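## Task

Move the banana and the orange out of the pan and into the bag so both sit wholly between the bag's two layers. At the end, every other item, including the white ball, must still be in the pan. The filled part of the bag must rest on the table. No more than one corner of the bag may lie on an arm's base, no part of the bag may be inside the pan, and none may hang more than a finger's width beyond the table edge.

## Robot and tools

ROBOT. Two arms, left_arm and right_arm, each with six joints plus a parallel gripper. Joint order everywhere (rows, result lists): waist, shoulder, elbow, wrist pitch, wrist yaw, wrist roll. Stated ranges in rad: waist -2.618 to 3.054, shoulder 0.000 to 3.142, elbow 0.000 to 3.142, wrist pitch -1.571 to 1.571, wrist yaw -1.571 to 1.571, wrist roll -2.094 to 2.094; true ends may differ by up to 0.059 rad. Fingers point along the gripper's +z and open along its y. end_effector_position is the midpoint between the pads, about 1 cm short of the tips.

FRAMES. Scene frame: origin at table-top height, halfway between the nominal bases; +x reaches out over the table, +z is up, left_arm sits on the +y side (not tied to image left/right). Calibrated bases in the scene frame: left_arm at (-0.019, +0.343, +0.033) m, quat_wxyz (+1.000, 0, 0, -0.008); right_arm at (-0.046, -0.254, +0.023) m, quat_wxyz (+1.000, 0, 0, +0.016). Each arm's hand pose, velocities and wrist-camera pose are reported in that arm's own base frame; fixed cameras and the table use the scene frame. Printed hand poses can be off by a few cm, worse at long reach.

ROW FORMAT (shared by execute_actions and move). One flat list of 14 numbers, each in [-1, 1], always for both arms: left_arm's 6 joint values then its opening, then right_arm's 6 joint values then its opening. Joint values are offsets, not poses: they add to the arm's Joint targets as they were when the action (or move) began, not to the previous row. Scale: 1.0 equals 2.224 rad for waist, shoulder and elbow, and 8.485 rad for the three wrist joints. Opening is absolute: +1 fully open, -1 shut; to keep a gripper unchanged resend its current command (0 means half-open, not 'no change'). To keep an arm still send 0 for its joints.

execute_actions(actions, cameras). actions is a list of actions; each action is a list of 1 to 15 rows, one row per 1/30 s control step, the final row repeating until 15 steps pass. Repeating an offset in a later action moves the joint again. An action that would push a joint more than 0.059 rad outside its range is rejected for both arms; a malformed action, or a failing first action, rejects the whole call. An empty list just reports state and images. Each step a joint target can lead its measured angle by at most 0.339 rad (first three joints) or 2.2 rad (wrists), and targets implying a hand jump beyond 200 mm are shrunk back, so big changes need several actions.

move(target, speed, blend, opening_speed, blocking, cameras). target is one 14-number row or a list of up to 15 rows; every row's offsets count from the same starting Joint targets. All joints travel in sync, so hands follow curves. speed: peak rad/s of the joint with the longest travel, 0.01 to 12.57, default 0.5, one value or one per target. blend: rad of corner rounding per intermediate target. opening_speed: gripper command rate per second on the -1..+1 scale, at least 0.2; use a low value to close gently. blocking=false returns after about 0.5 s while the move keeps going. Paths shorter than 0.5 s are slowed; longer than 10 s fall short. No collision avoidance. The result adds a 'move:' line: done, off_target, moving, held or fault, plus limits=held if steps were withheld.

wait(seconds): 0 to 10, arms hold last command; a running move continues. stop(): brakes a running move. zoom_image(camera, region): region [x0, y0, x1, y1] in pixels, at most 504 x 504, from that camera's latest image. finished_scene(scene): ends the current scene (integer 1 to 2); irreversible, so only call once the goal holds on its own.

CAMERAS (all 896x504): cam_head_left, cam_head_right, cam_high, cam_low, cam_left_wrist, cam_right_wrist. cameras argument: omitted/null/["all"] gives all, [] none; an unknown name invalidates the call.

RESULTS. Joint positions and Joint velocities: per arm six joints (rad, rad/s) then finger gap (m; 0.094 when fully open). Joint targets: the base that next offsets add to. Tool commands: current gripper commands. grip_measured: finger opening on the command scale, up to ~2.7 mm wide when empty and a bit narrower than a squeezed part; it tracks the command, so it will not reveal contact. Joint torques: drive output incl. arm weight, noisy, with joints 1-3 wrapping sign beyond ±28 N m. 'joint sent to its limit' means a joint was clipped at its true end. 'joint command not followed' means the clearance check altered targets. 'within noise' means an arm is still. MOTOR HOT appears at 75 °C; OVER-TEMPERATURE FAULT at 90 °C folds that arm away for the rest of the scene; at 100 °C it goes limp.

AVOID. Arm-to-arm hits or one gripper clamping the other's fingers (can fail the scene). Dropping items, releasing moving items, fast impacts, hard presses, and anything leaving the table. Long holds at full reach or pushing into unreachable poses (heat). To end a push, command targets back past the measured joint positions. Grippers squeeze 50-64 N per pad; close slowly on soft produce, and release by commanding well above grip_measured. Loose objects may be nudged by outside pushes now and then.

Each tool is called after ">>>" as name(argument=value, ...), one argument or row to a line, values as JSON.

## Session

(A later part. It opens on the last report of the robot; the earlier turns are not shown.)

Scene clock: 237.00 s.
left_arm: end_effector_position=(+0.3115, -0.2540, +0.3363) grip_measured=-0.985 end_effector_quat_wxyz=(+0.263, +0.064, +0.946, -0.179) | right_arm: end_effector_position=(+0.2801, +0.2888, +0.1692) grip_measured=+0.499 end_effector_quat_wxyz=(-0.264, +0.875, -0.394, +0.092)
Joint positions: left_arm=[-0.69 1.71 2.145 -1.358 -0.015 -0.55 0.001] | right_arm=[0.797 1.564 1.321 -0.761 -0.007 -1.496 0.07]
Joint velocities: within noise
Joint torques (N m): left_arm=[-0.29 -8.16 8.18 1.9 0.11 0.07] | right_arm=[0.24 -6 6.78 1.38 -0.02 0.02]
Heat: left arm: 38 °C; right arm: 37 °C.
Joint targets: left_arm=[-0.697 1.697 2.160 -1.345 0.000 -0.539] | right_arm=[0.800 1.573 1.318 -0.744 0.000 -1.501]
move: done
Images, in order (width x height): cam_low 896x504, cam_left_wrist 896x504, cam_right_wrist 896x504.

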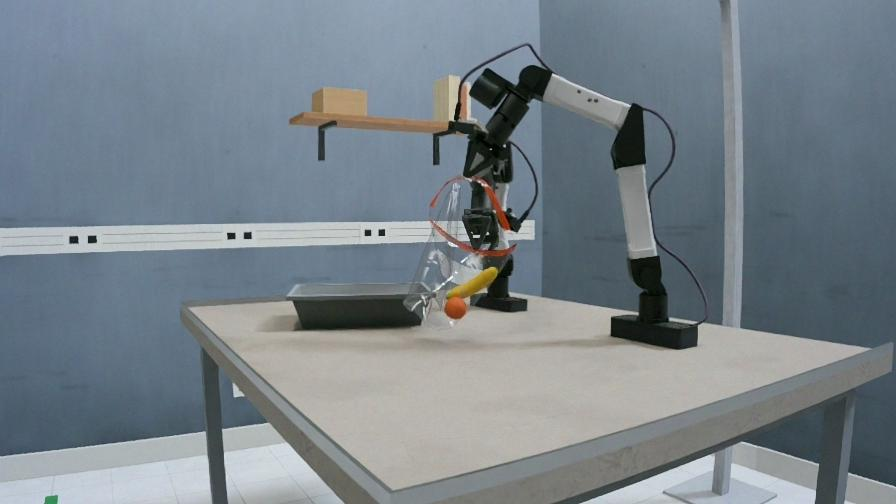

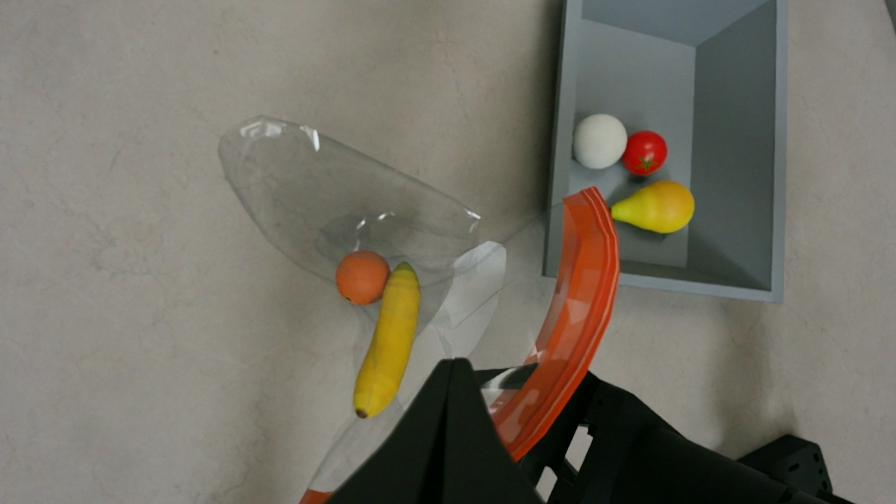

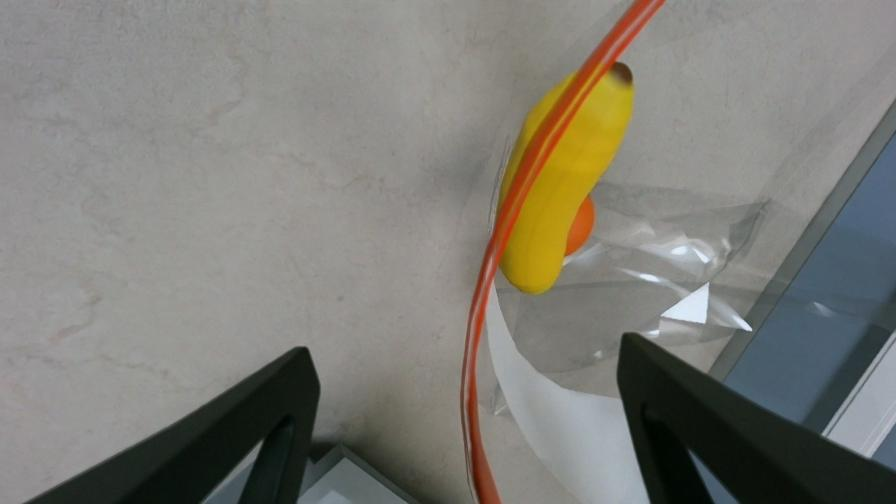

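>>> move(
  target=[
    [0,0,0,0,0,0,-1,0,0.0173,-0.0091,0.0069,0,0,0.5],
    [0,0,0,0,0,0,-1,0,0.0173,-0.0091,0.0069,0,0,-1],
  ],
  speed=0.15,
  opening_speed=0.8,
  cameras=["cam_left_wrist","cam_low","cam_right_wrist"],
)

>>> zoom_image(
  camera="cam_low",
  region=[360, 160, 540, 350],
)

Scene clock: 240.60 s.
left_arm: end_effector_position=(+0.3115, -0.2540, +0.3363) grip_measured=-0.985 end_effector_quat_wxyz=(+0.263, +0.064, +0.946, -0.179) | right_arm: end_effector_position=(+0.2870, +0.2958, +0.1545) grip_measured=-0.988 end_effector_quat_wxyz=(-0.264, +0.875, -0.394, +0.092)
Joint positions: left_arm=[-0.69 1.71 2.145 -1.358 -0.015 -0.55 0.001] | right_arm=[0.797 1.602 1.3 -0.702 -0.007 -1.496 0.001]
Joint velocities: within noise
Joint torques (N m): left_arm=[-0.32 -8.16 8.18 1.9 0.11 0.07] | right_arm=[0.25 -6.31 6.76 1.4 -0.02 0.02]
Heat: left arm: 37 °C; right arm: 37 °C.
Joint targets: left_arm=[-0.697 1.697 2.160 -1.345 0.000 -0.539] | right_arm=[0.800 1.612 1.298 -0.686 0.000 -1.501]
move: done
Images, in order (width x height): cam_low 896x504, cam_left_wrist 896x504, cam_right_wrist 896x504.

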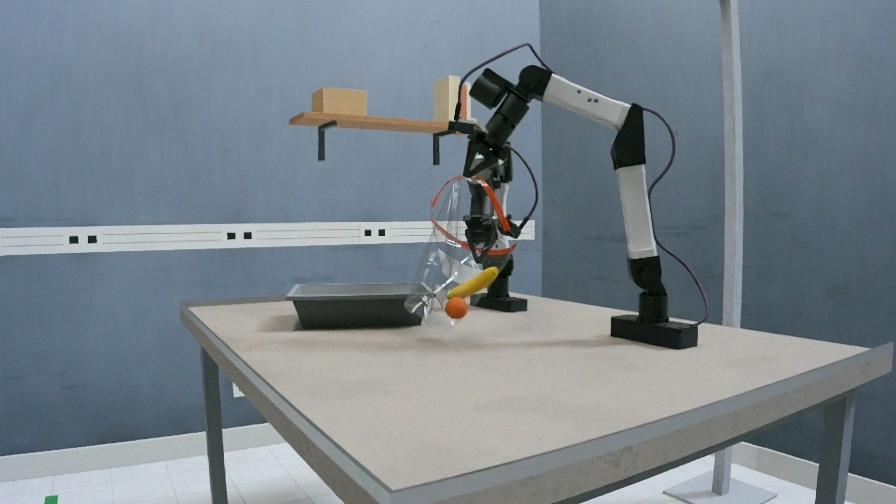

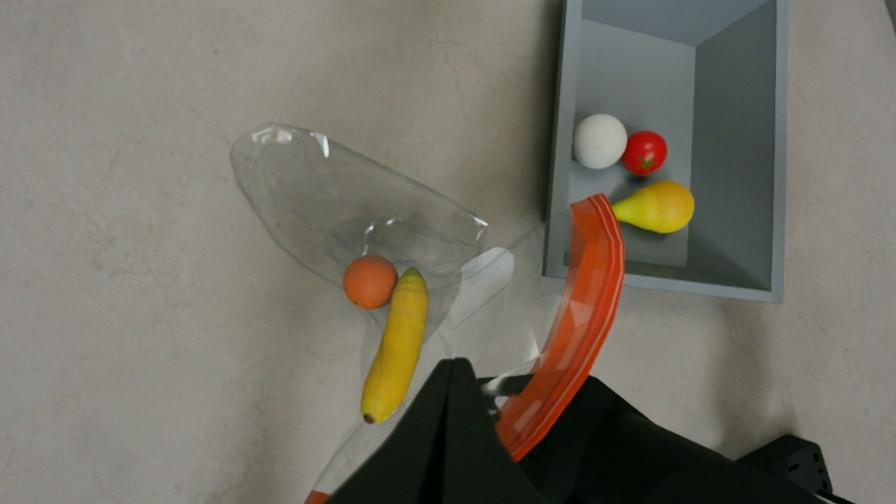

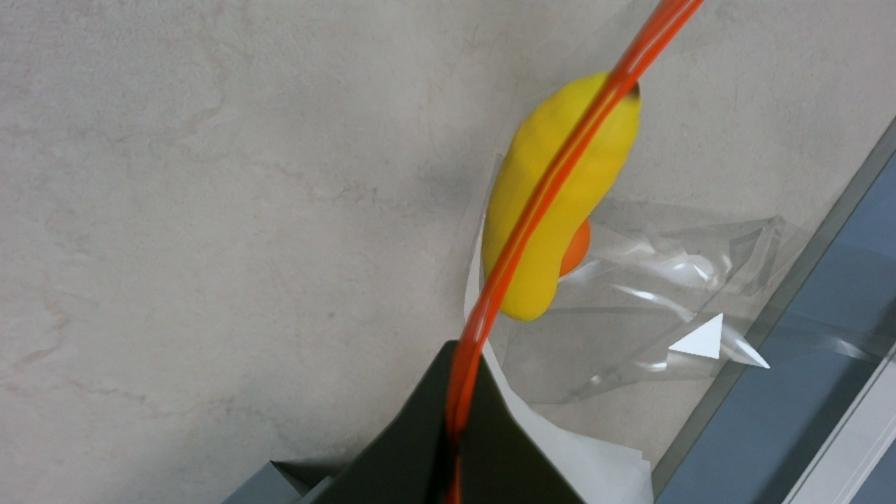

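Scaled by 2.653 from the camera's 896x504 image, which has a finer 1280x720 frame.

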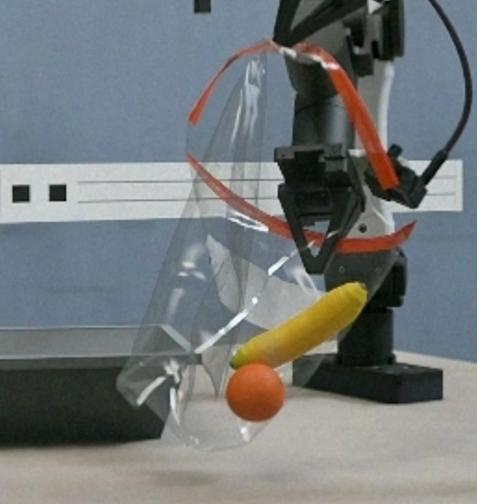

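>>> move(
  target=[0,0,0,0,0,0,-1,-0.0061,0.0294,0.3439,-0.0824,0,0,-1],
  speed=0.25,
  cameras=["cam_left_wrist","cam_low","cam_right_wrist","cam_head_left"],
)

>>> zoom_image(
  camera="cam_low",
  region=[340, 120, 540, 360],
)

Scene clock: 245.40 s.
left_arm: end_effector_position=(+0.3119, -0.2543, +0.3368) grip_measured=-0.985 end_effector_quat_wxyz=(+0.264, +0.064, +0.945, -0.180) | right_arm: end_effector_position=(+0.2667, +0.2727, +0.3127) grip_measured=-0.988 end_effector_quat_wxyz=(-0.259, +0.876, -0.397, +0.091)
Joint positions: left_arm=[-0.69 1.71 2.145 -1.355 -0.015 -0.55 0.001] | right_arm=[0.793 1.666 2.038 -1.386 -0.007 -1.496 0.001]
Joint velocities: within noise
Joint torques (N m): left_arm=[-0.35 -8.14 8.2 1.88 0.11 0.07] | right_arm=[-0.72 -5.63 8.21 1.21 -0.02 0.03]
Heat: left arm: 37 °C; right arm: 37 °C.
Joint targets: left_arm=[-0.697 1.697 2.160 -1.345 0.000 -0.539] | right_arm=[0.786 1.677 2.063 -1.385 0.000 -1.501]
move: done
Images, in order (width x height): cam_head_left 896x504, cam_low 896x504, cam_left_wrist 896x504, cam_right_wrist 896x504.

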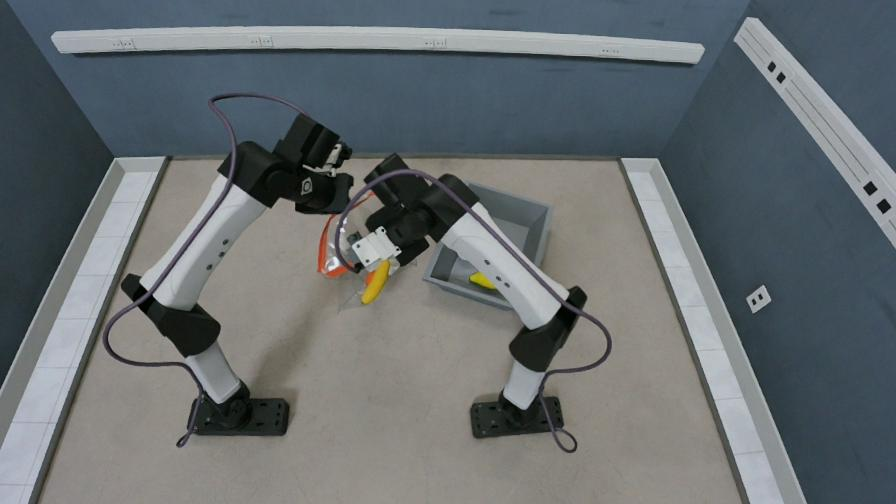

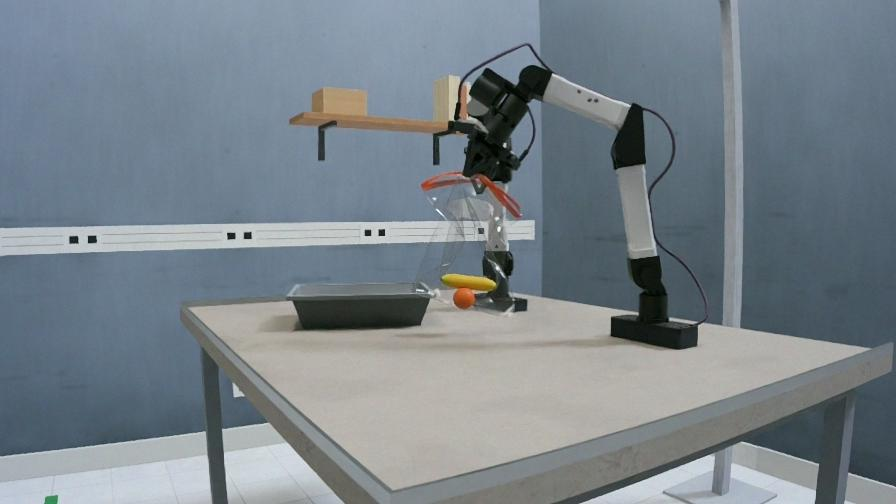

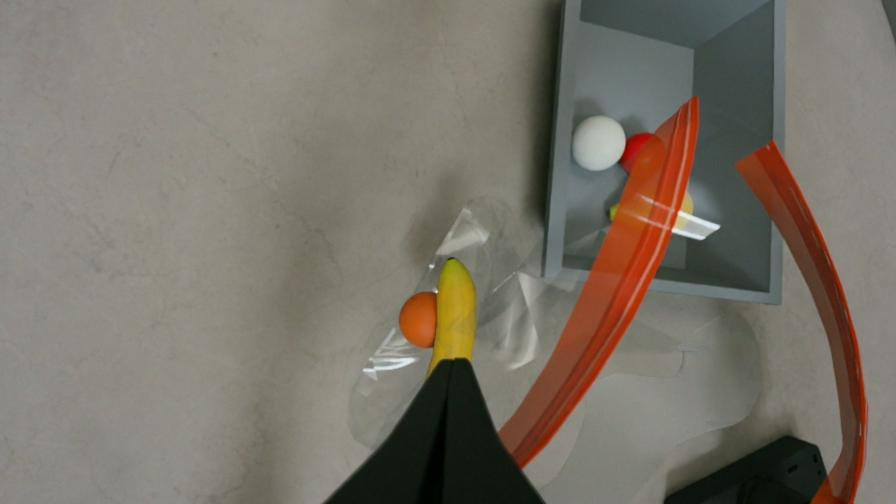

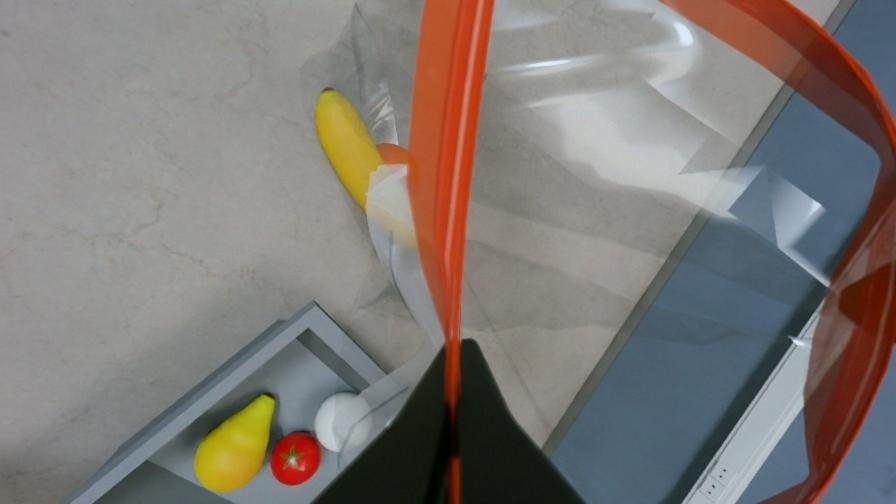

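Scaled by 2.100 from the camera's 896x504 image, which has a finer 1280x720 frame.

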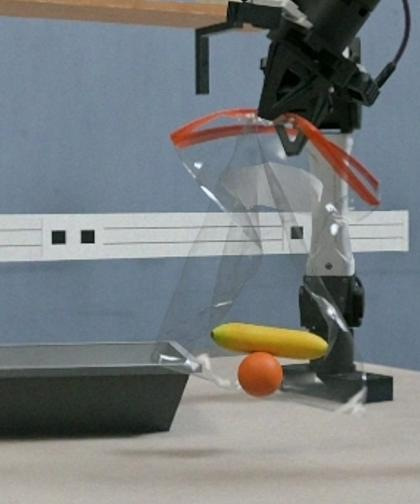

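>>> move(
  target=[0.1176,0.0612,0.0839,-0.006,0,0.0306,-1,0.0156,0.0767,0.0077,0.0534,0,0.0306,-1],
  speed=0.15,
  cameras=["cam_left_wrist","cam_low","cam_right_wrist","cam_head_left","cam_high"],
)

>>> zoom_image(
  camera="cam_low",
  region=[340, 120, 540, 360],
)

Scene clock: 250.67 s.
left_arm: end_effector_position=(+0.3867, -0.1803, +0.3515) grip_measured=-0.985 end_effector_quat_wxyz=(+0.319, +0.068, +0.938, -0.116) | right_arm: end_effector_position=(+0.3412, +0.3623, +0.3128) grip_measured=-0.988 end_effector_quat_wxyz=(-0.394, +0.786, -0.468, +0.085)
Joint positions: left_arm=[-0.442 1.819 2.325 -1.386 -0.014 -0.292 0.001] | right_arm=[0.813 1.837 2.05 -0.954 -0.007 -1.251 0.001]
Joint velocities: within noise
Joint torques (N m): left_arm=[0.69 -6.75 8.53 1.69 0.12 0.05] | right_arm=[0.73 -8.02 9.55 1.76 0 0.19]
Heat: left arm: 37 °C; right arm: 37 °C.
Joint targets: left_arm=[-0.436 1.834 2.347 -1.396 0.000 -0.280] | right_arm=[0.820 1.847 2.080 -0.932 0.000 -1.242]
move: done
Images, in order (width x height): cam_head_left 896x504, cam_high 896x504, cam_low 896x504, cam_left_wrist 896x504, cam_right_wrist 896x504.

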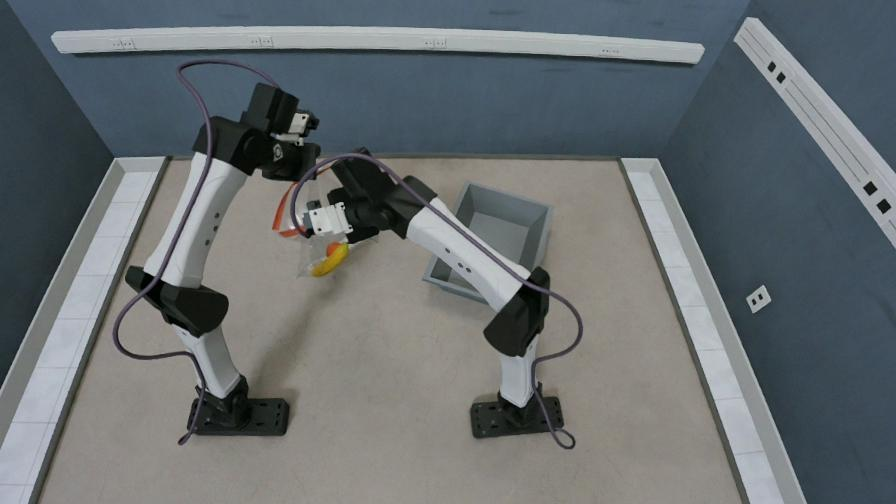

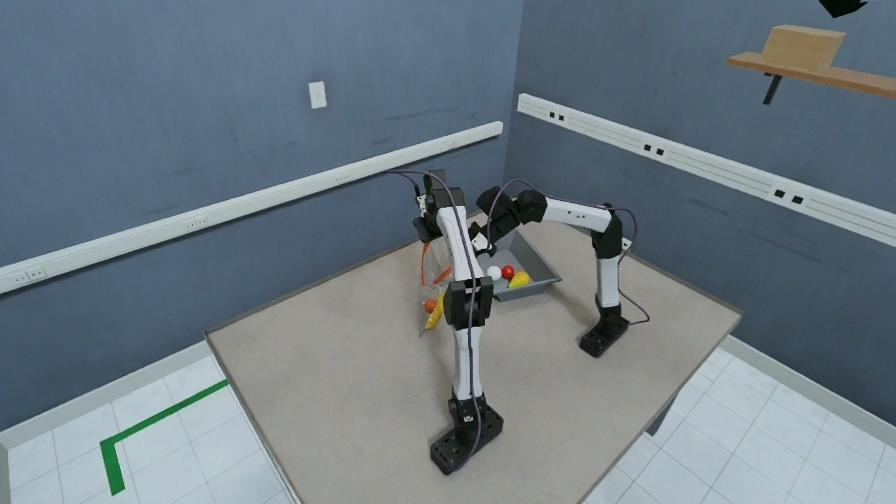

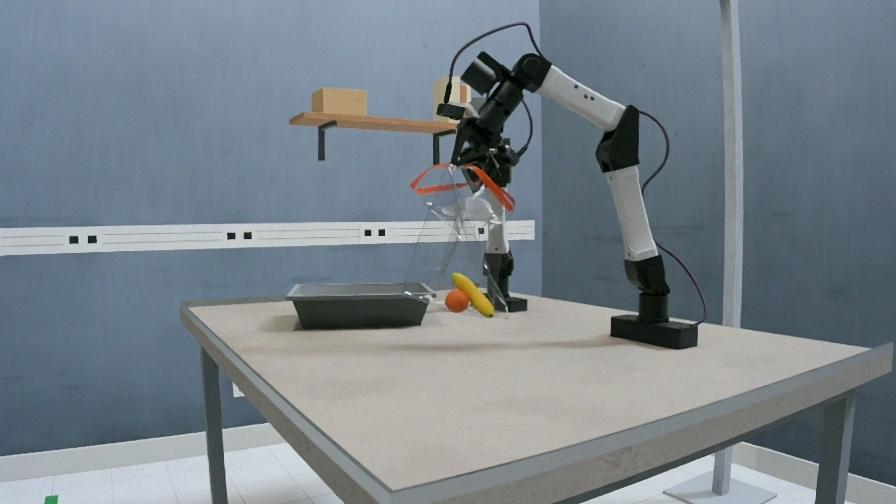

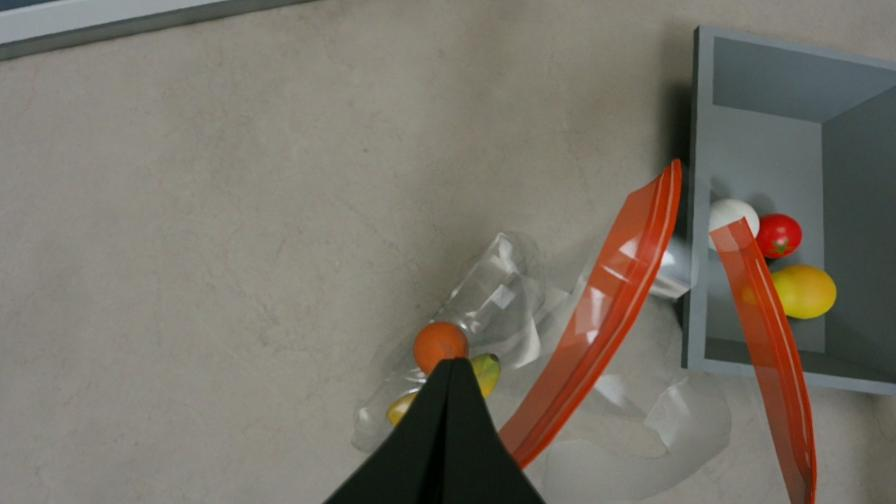

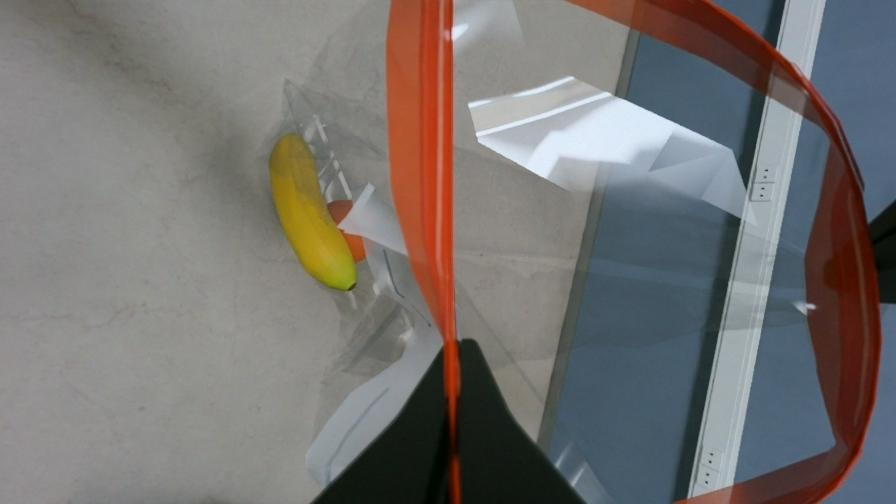

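Scaled by 2.100 from the camera's 896x504 image, which has a finer 1280x720 frame.

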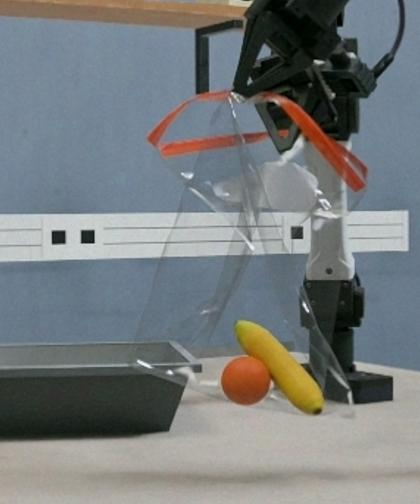

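>>> move(
  target=[0,-0.0304,-0.1417,0.0174,0,0,-1,0,-0.0321,-0.1648,0.0289,0,0,-1],
  speed=0.15,
  cameras=["cam_left_wrist","cam_low","cam_head_left"],
)

>>> zoom_image(
  camera="cam_low",
  region=[340, 120, 540, 360],
)

Scene clock: 255.33 s.
left_arm: end_effector_position=(+0.3917, -0.1827, +0.2791) grip_measured=-0.985 end_effector_quat_wxyz=(+0.258, +0.071, +0.959, -0.092) | right_arm: end_effector_position=(+0.3460, +0.3674, +0.2232) grip_measured=-0.988 end_effector_quat_wxyz=(-0.361, +0.798, -0.476, +0.077)
Joint positions: left_arm=[-0.442 1.798 2.041 -1.259 -0.014 -0.291 0.001] | right_arm=[0.813 1.824 1.716 -0.707 -0.007 -1.25 0.001]
Joint velocities: within noise
Joint torques (N m): left_arm=[0.7 -10.89 6.28 1.74 0.11 0.06] | right_arm=[0.76 -13.49 6.99 1.79 0 0.18]
Heat: left arm: 37 °C; right arm: 38 °C.
Joint targets: left_arm=[-0.436 1.766 2.032 -1.249 0.000 -0.280] | right_arm=[0.820 1.776 1.713 -0.687 0.000 -1.242]
move: off_target (right_arm); right_arm: the shoulder is farthest, 0.048 rad from its target
Images, in order (width x height): cam_head_left 896x504, cam_low 896x504, cam_left_wrist 896x504.

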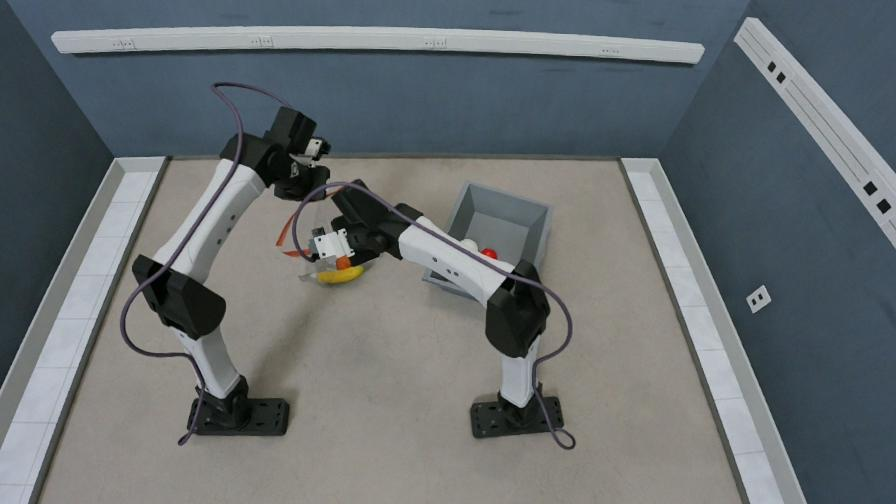

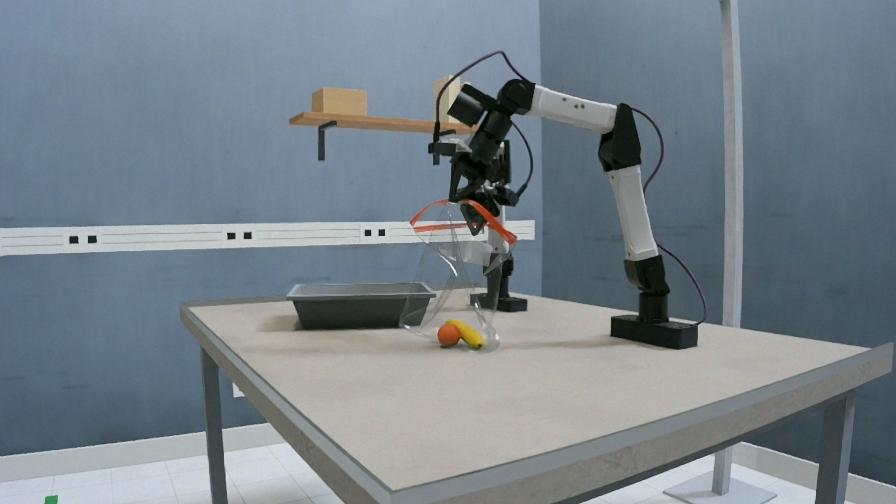

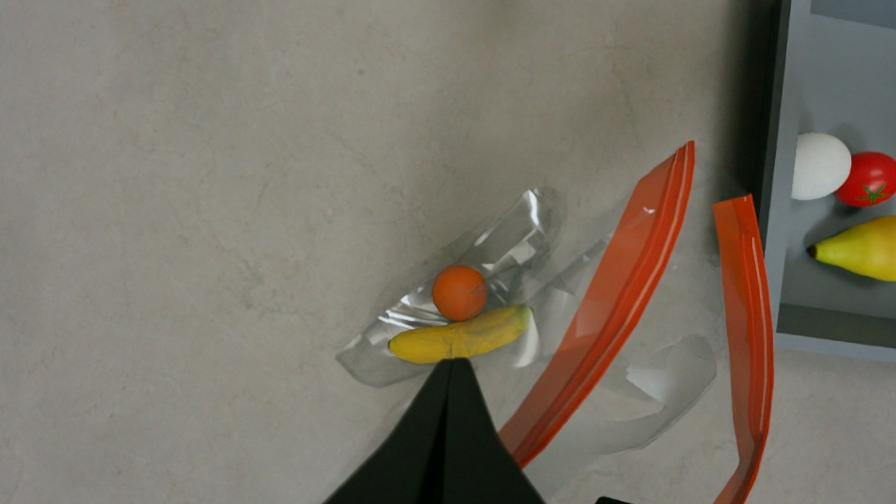

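Scaled by 2.100 from the camera's 896x504 image, which has a finer 1280x720 frame.

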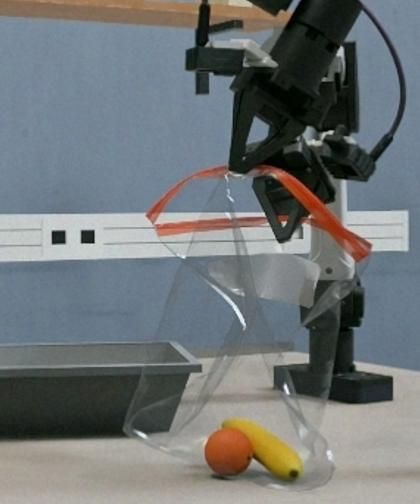

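>>> move(
  target=[
    [-0.0861,-0.1095,-0.1607,0.0134,0,-0.012,-1,0.0459,-0.1142,-0.1676,0.0022,0,0,-1],
    [-0.177,-0.1961,-0.3469,0.0395,0,-0.024,-1,0.0852,-0.1454,-0.3678,0.0347,0,0,-1],
  ],
  speed=0.2,
  blend=0.1,
  cameras=["cam_left_wrist","cam_low","cam_head_left","cam_right_wrist"],
)

>>> zoom_image(
  camera="cam_low",
  region=[340, 120, 640, 400],
)

Scene clock: 260.40 s.
left_arm: end_effector_position=(+0.2352, -0.2503, +0.2041) grip_measured=-0.985 end_effector_quat_wxyz=(+0.227, +0.166, +0.946, -0.164) | right_arm: end_effector_position=(+0.1968, +0.3110, +0.0839) grip_measured=-0.988 end_effector_quat_wxyz=(-0.281, +0.866, -0.412, +0.031)
Joint positions: left_arm=[-0.823 1.35 1.271 -0.923 -0.014 -0.472 0.001] | right_arm=[1.003 1.486 0.897 -0.409 -0.007 -1.249 0.001]
Joint velocities: within noise
Joint torques (N m): left_arm=[-0.24 -6.61 6.95 1.72 0.1 -0.11] | right_arm=[0.69 -8.72 6.54 1.43 -0.01 0.17]
Heat: left arm: 38 °C; right arm: 39 °C.
Joint targets: left_arm=[-0.829 1.330 1.260 -0.913 0.000 -0.483] | right_arm=[1.010 1.453 0.895 -0.392 0.000 -1.241]
move: done
Images, in order (width x height): cam_head_left 896x504, cam_low 896x504, cam_left_wrist 896x504, cam_right_wrist 896x504.

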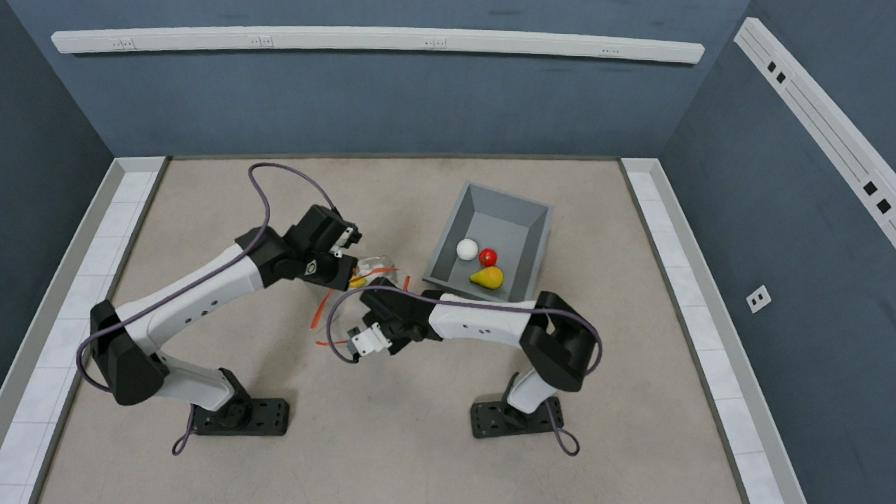

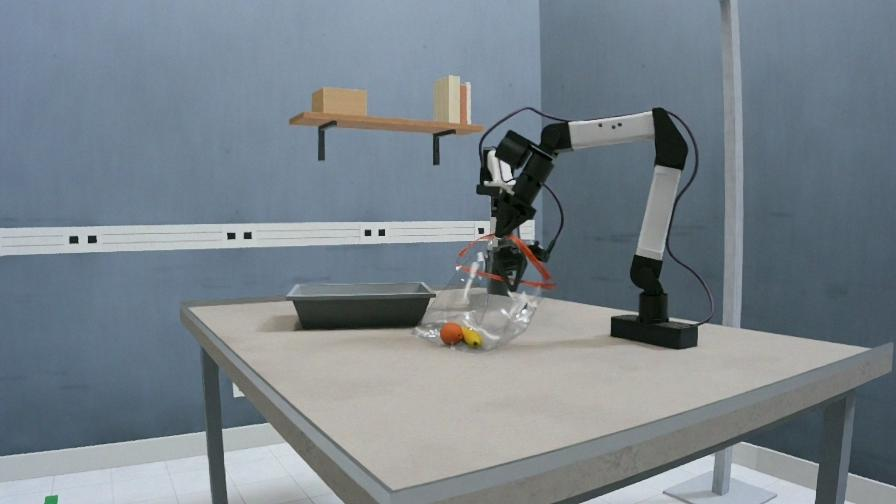

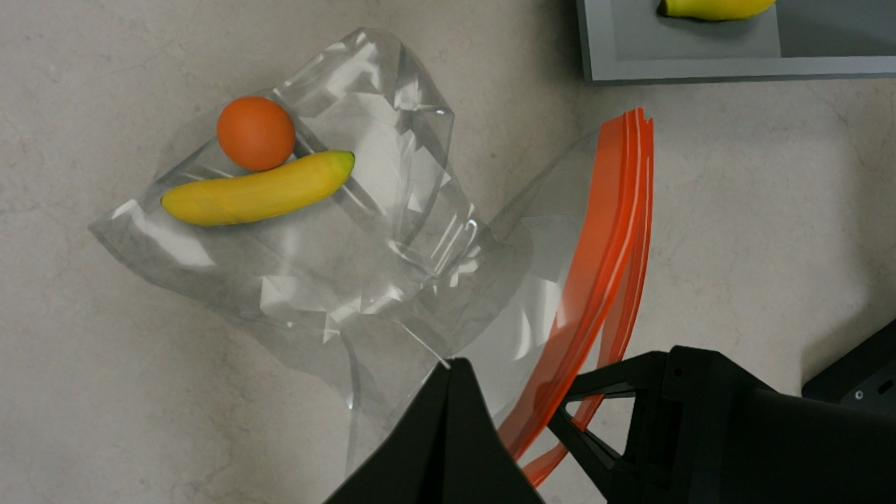

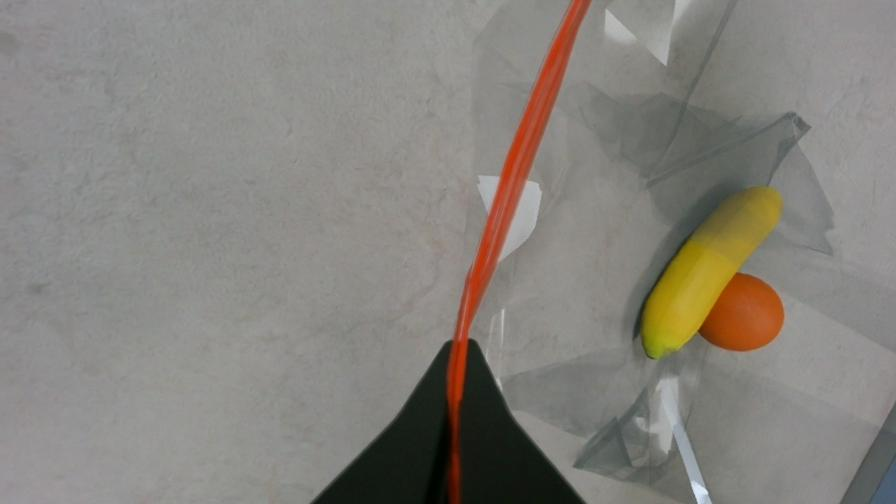

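Scaled by 1.680 from the camera's 896x504 image, which has a finer 1280x720 frame.

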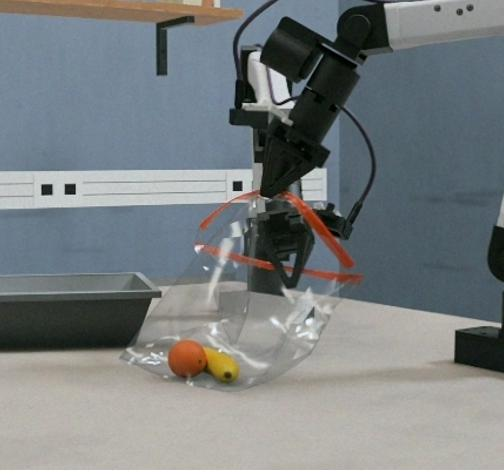

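>>> move(
  target=[-0.0651,-0.0284,-0.1461,0.0309,0,-0.011,-1,0.0197,0.0439,-0.0969,0.031,0,0,-1],
  speed=0.15,
  cameras=["cam_left_wrist","cam_low","cam_head_left","cam_right_wrist"],
)

>>> zoom_image(
  camera="cam_low",
  region=[340, 120, 640, 400],
)

Scene clock: 263.33 s.
left_arm: end_effector_position=(+0.1887, -0.2700, +0.1344) grip_measured=-0.985 end_effector_quat_wxyz=(+0.207, +0.190, +0.941, -0.190) | right_arm: end_effector_position=(+0.1739, +0.3031, +0.0236) grip_measured=-0.988 end_effector_quat_wxyz=(-0.278, +0.876, -0.393, +0.025)
Joint positions: left_arm=[-0.968 1.286 0.945 -0.661 -0.014 -0.566 0.001] | right_arm=[1.047 1.541 0.682 -0.146 -0.007 -1.249 0.001]
Joint velocities: within noise
Joint torques (N m): left_arm=[-0.31 -6.01 7.06 1.7 0.1 -0.12] | right_arm=[0.75 -4.79 5.75 1.43 -0.02 0.16]
Heat: left arm: 37 °C; right arm: 38 °C.
Joint targets: left_arm=[-0.975 1.267 0.935 -0.651 0.000 -0.577] | right_arm=[1.054 1.550 0.680 -0.129 0.000 -1.242]
move: done
Images, in order (width x height): cam_head_left 896x504, cam_low 896x504, cam_left_wrist 896x504, cam_right_wrist 896x504.

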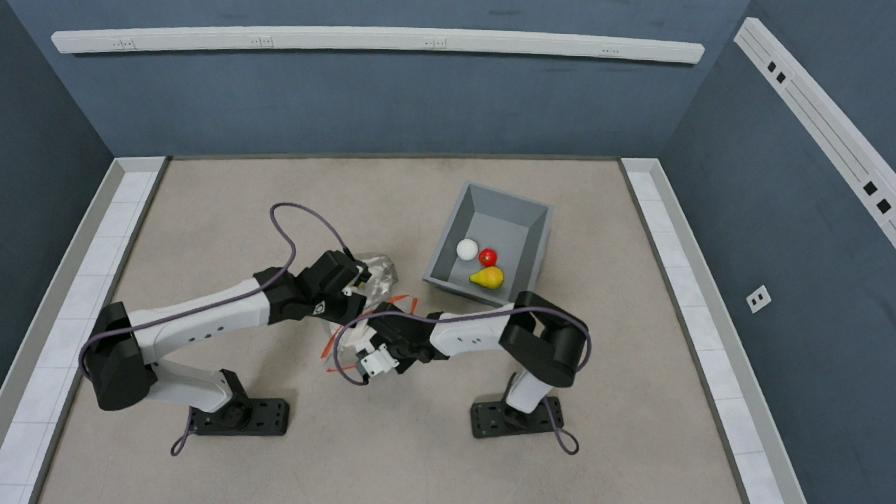

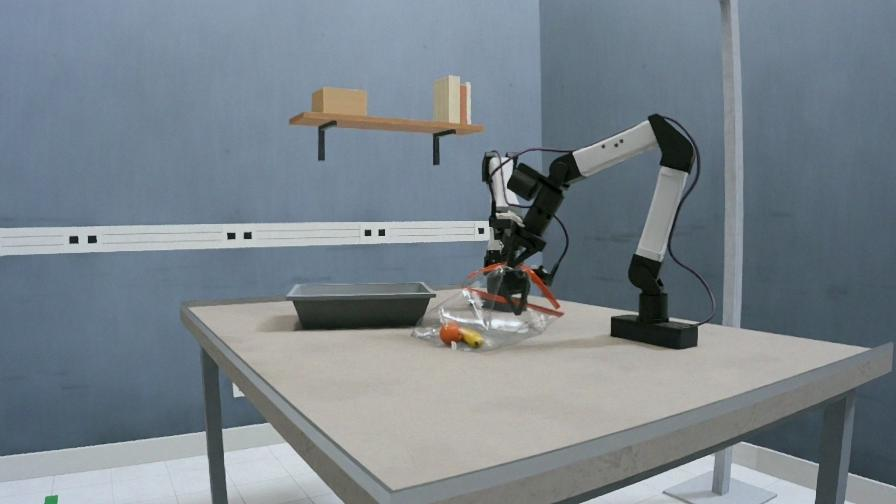

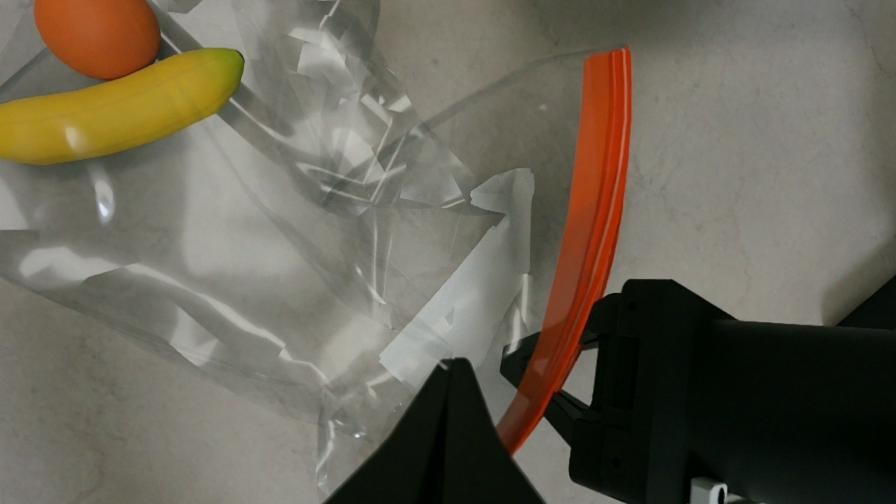

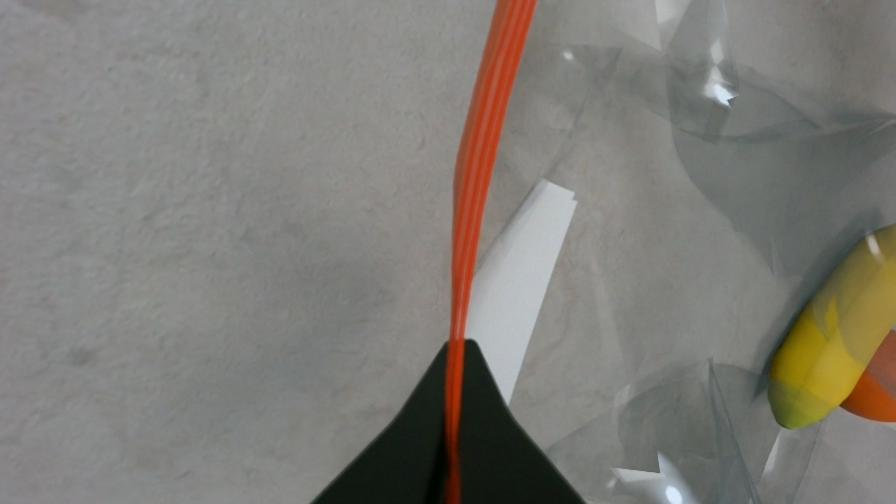

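Scaled by 1.680 from the camera's 896x504 image, which has a finer 1280x720 frame.

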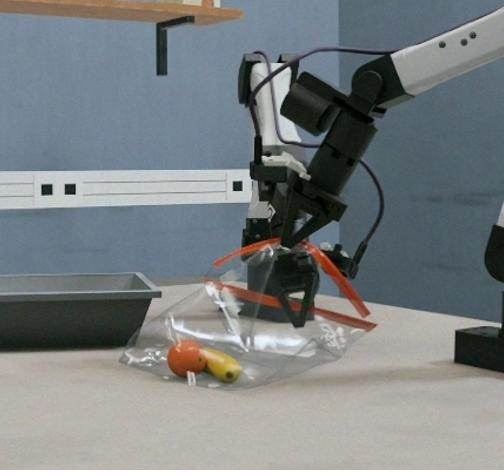

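>>> move(
  target=[-0.0272,-0.0014,-0.0369,0.0093,0,-0.007,-1,0.0174,0.0094,-0.0464,0.0146,0,0,-1],
  speed=0.12,
  cameras=["cam_left_wrist","cam_low","cam_head_left","cam_right_wrist"],
)

>>> zoom_image(
  camera="cam_low",
  region=[380, 200, 620, 390],
)

Scene clock: 265.53 s.
left_arm: end_effector_position=(+0.1703, -0.2779, +0.1143) grip_measured=-0.985 end_effector_quat_wxyz=(+0.195, +0.190, +0.941, -0.202) | right_arm: end_effector_position=(+0.1562, +0.2978, +0.0006) grip_measured=-0.988 end_effector_quat_wxyz=(-0.281, +0.883, -0.376, +0.020)
Joint positions: left_arm=[-1.028 1.284 0.864 -0.582 -0.014 -0.625 0.001] | right_arm=[1.085 1.56 0.58 -0.021 -0.005 -1.249 0.001]
Joint velocities: within noise
Joint torques (N m): left_arm=[-0.28 -5.97 6.95 1.73 0.09 -0.12] | right_arm=[0.79 -4.37 5.2 1.46 -0.02 0.16]
Heat: left arm: 37 °C; right arm: 38 °C.
Joint targets: left_arm=[-1.035 1.264 0.853 -0.572 0.000 -0.636] | right_arm=[1.093 1.571 0.576 -0.005 0.000 -1.242]
move: done
Images, in order (width x height): cam_head_left 896x504, cam_low 896x504, cam_left_wrist 896x504, cam_right_wrist 896x504.

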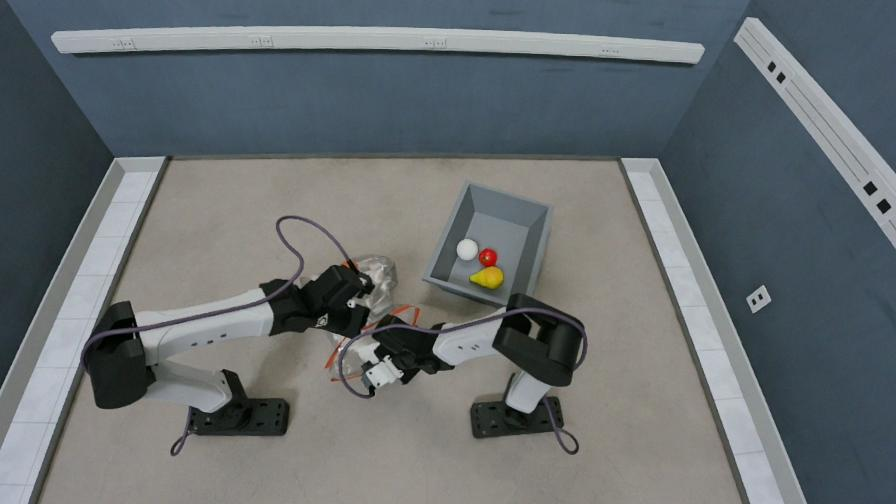

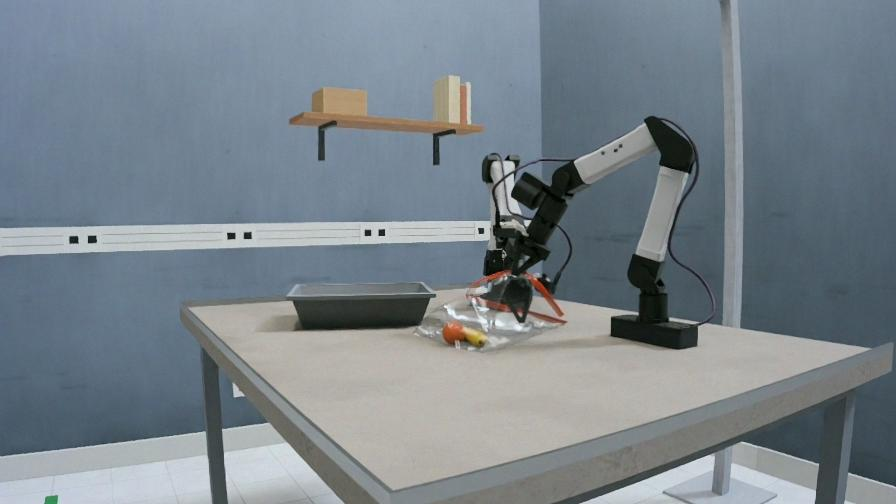

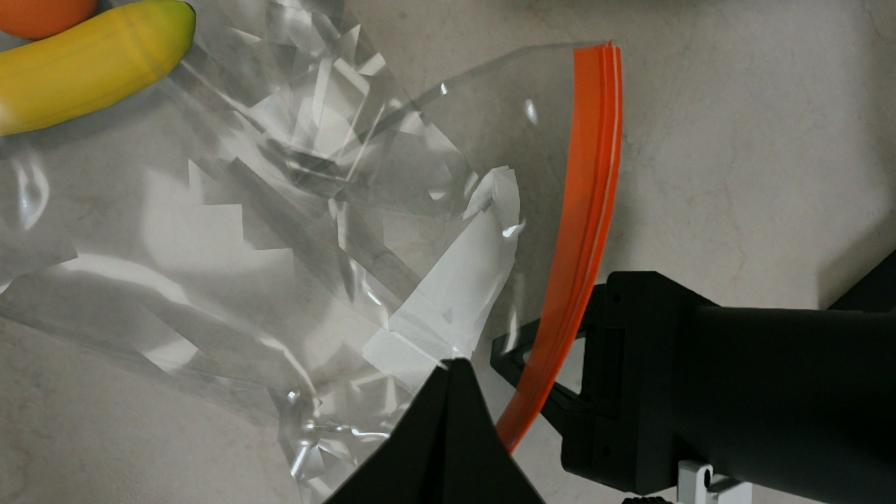

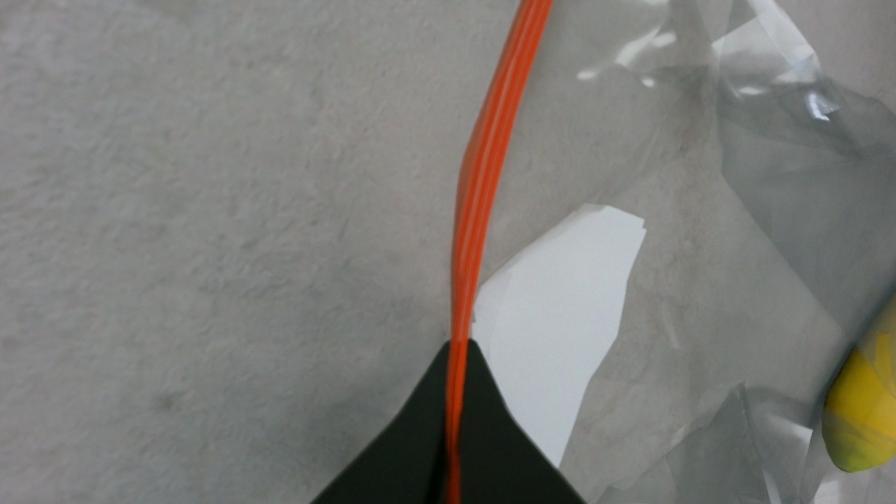

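Scaled by 2.100 from the camera's 896x504 image, which has a finer 1280x720 frame.

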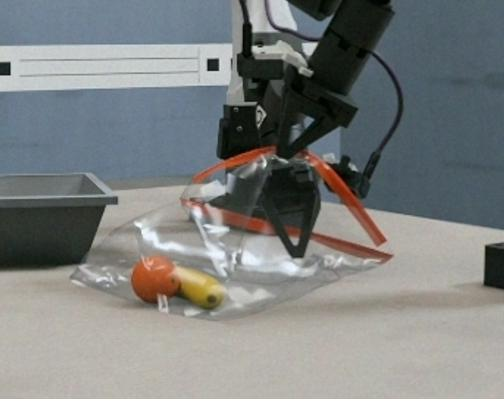

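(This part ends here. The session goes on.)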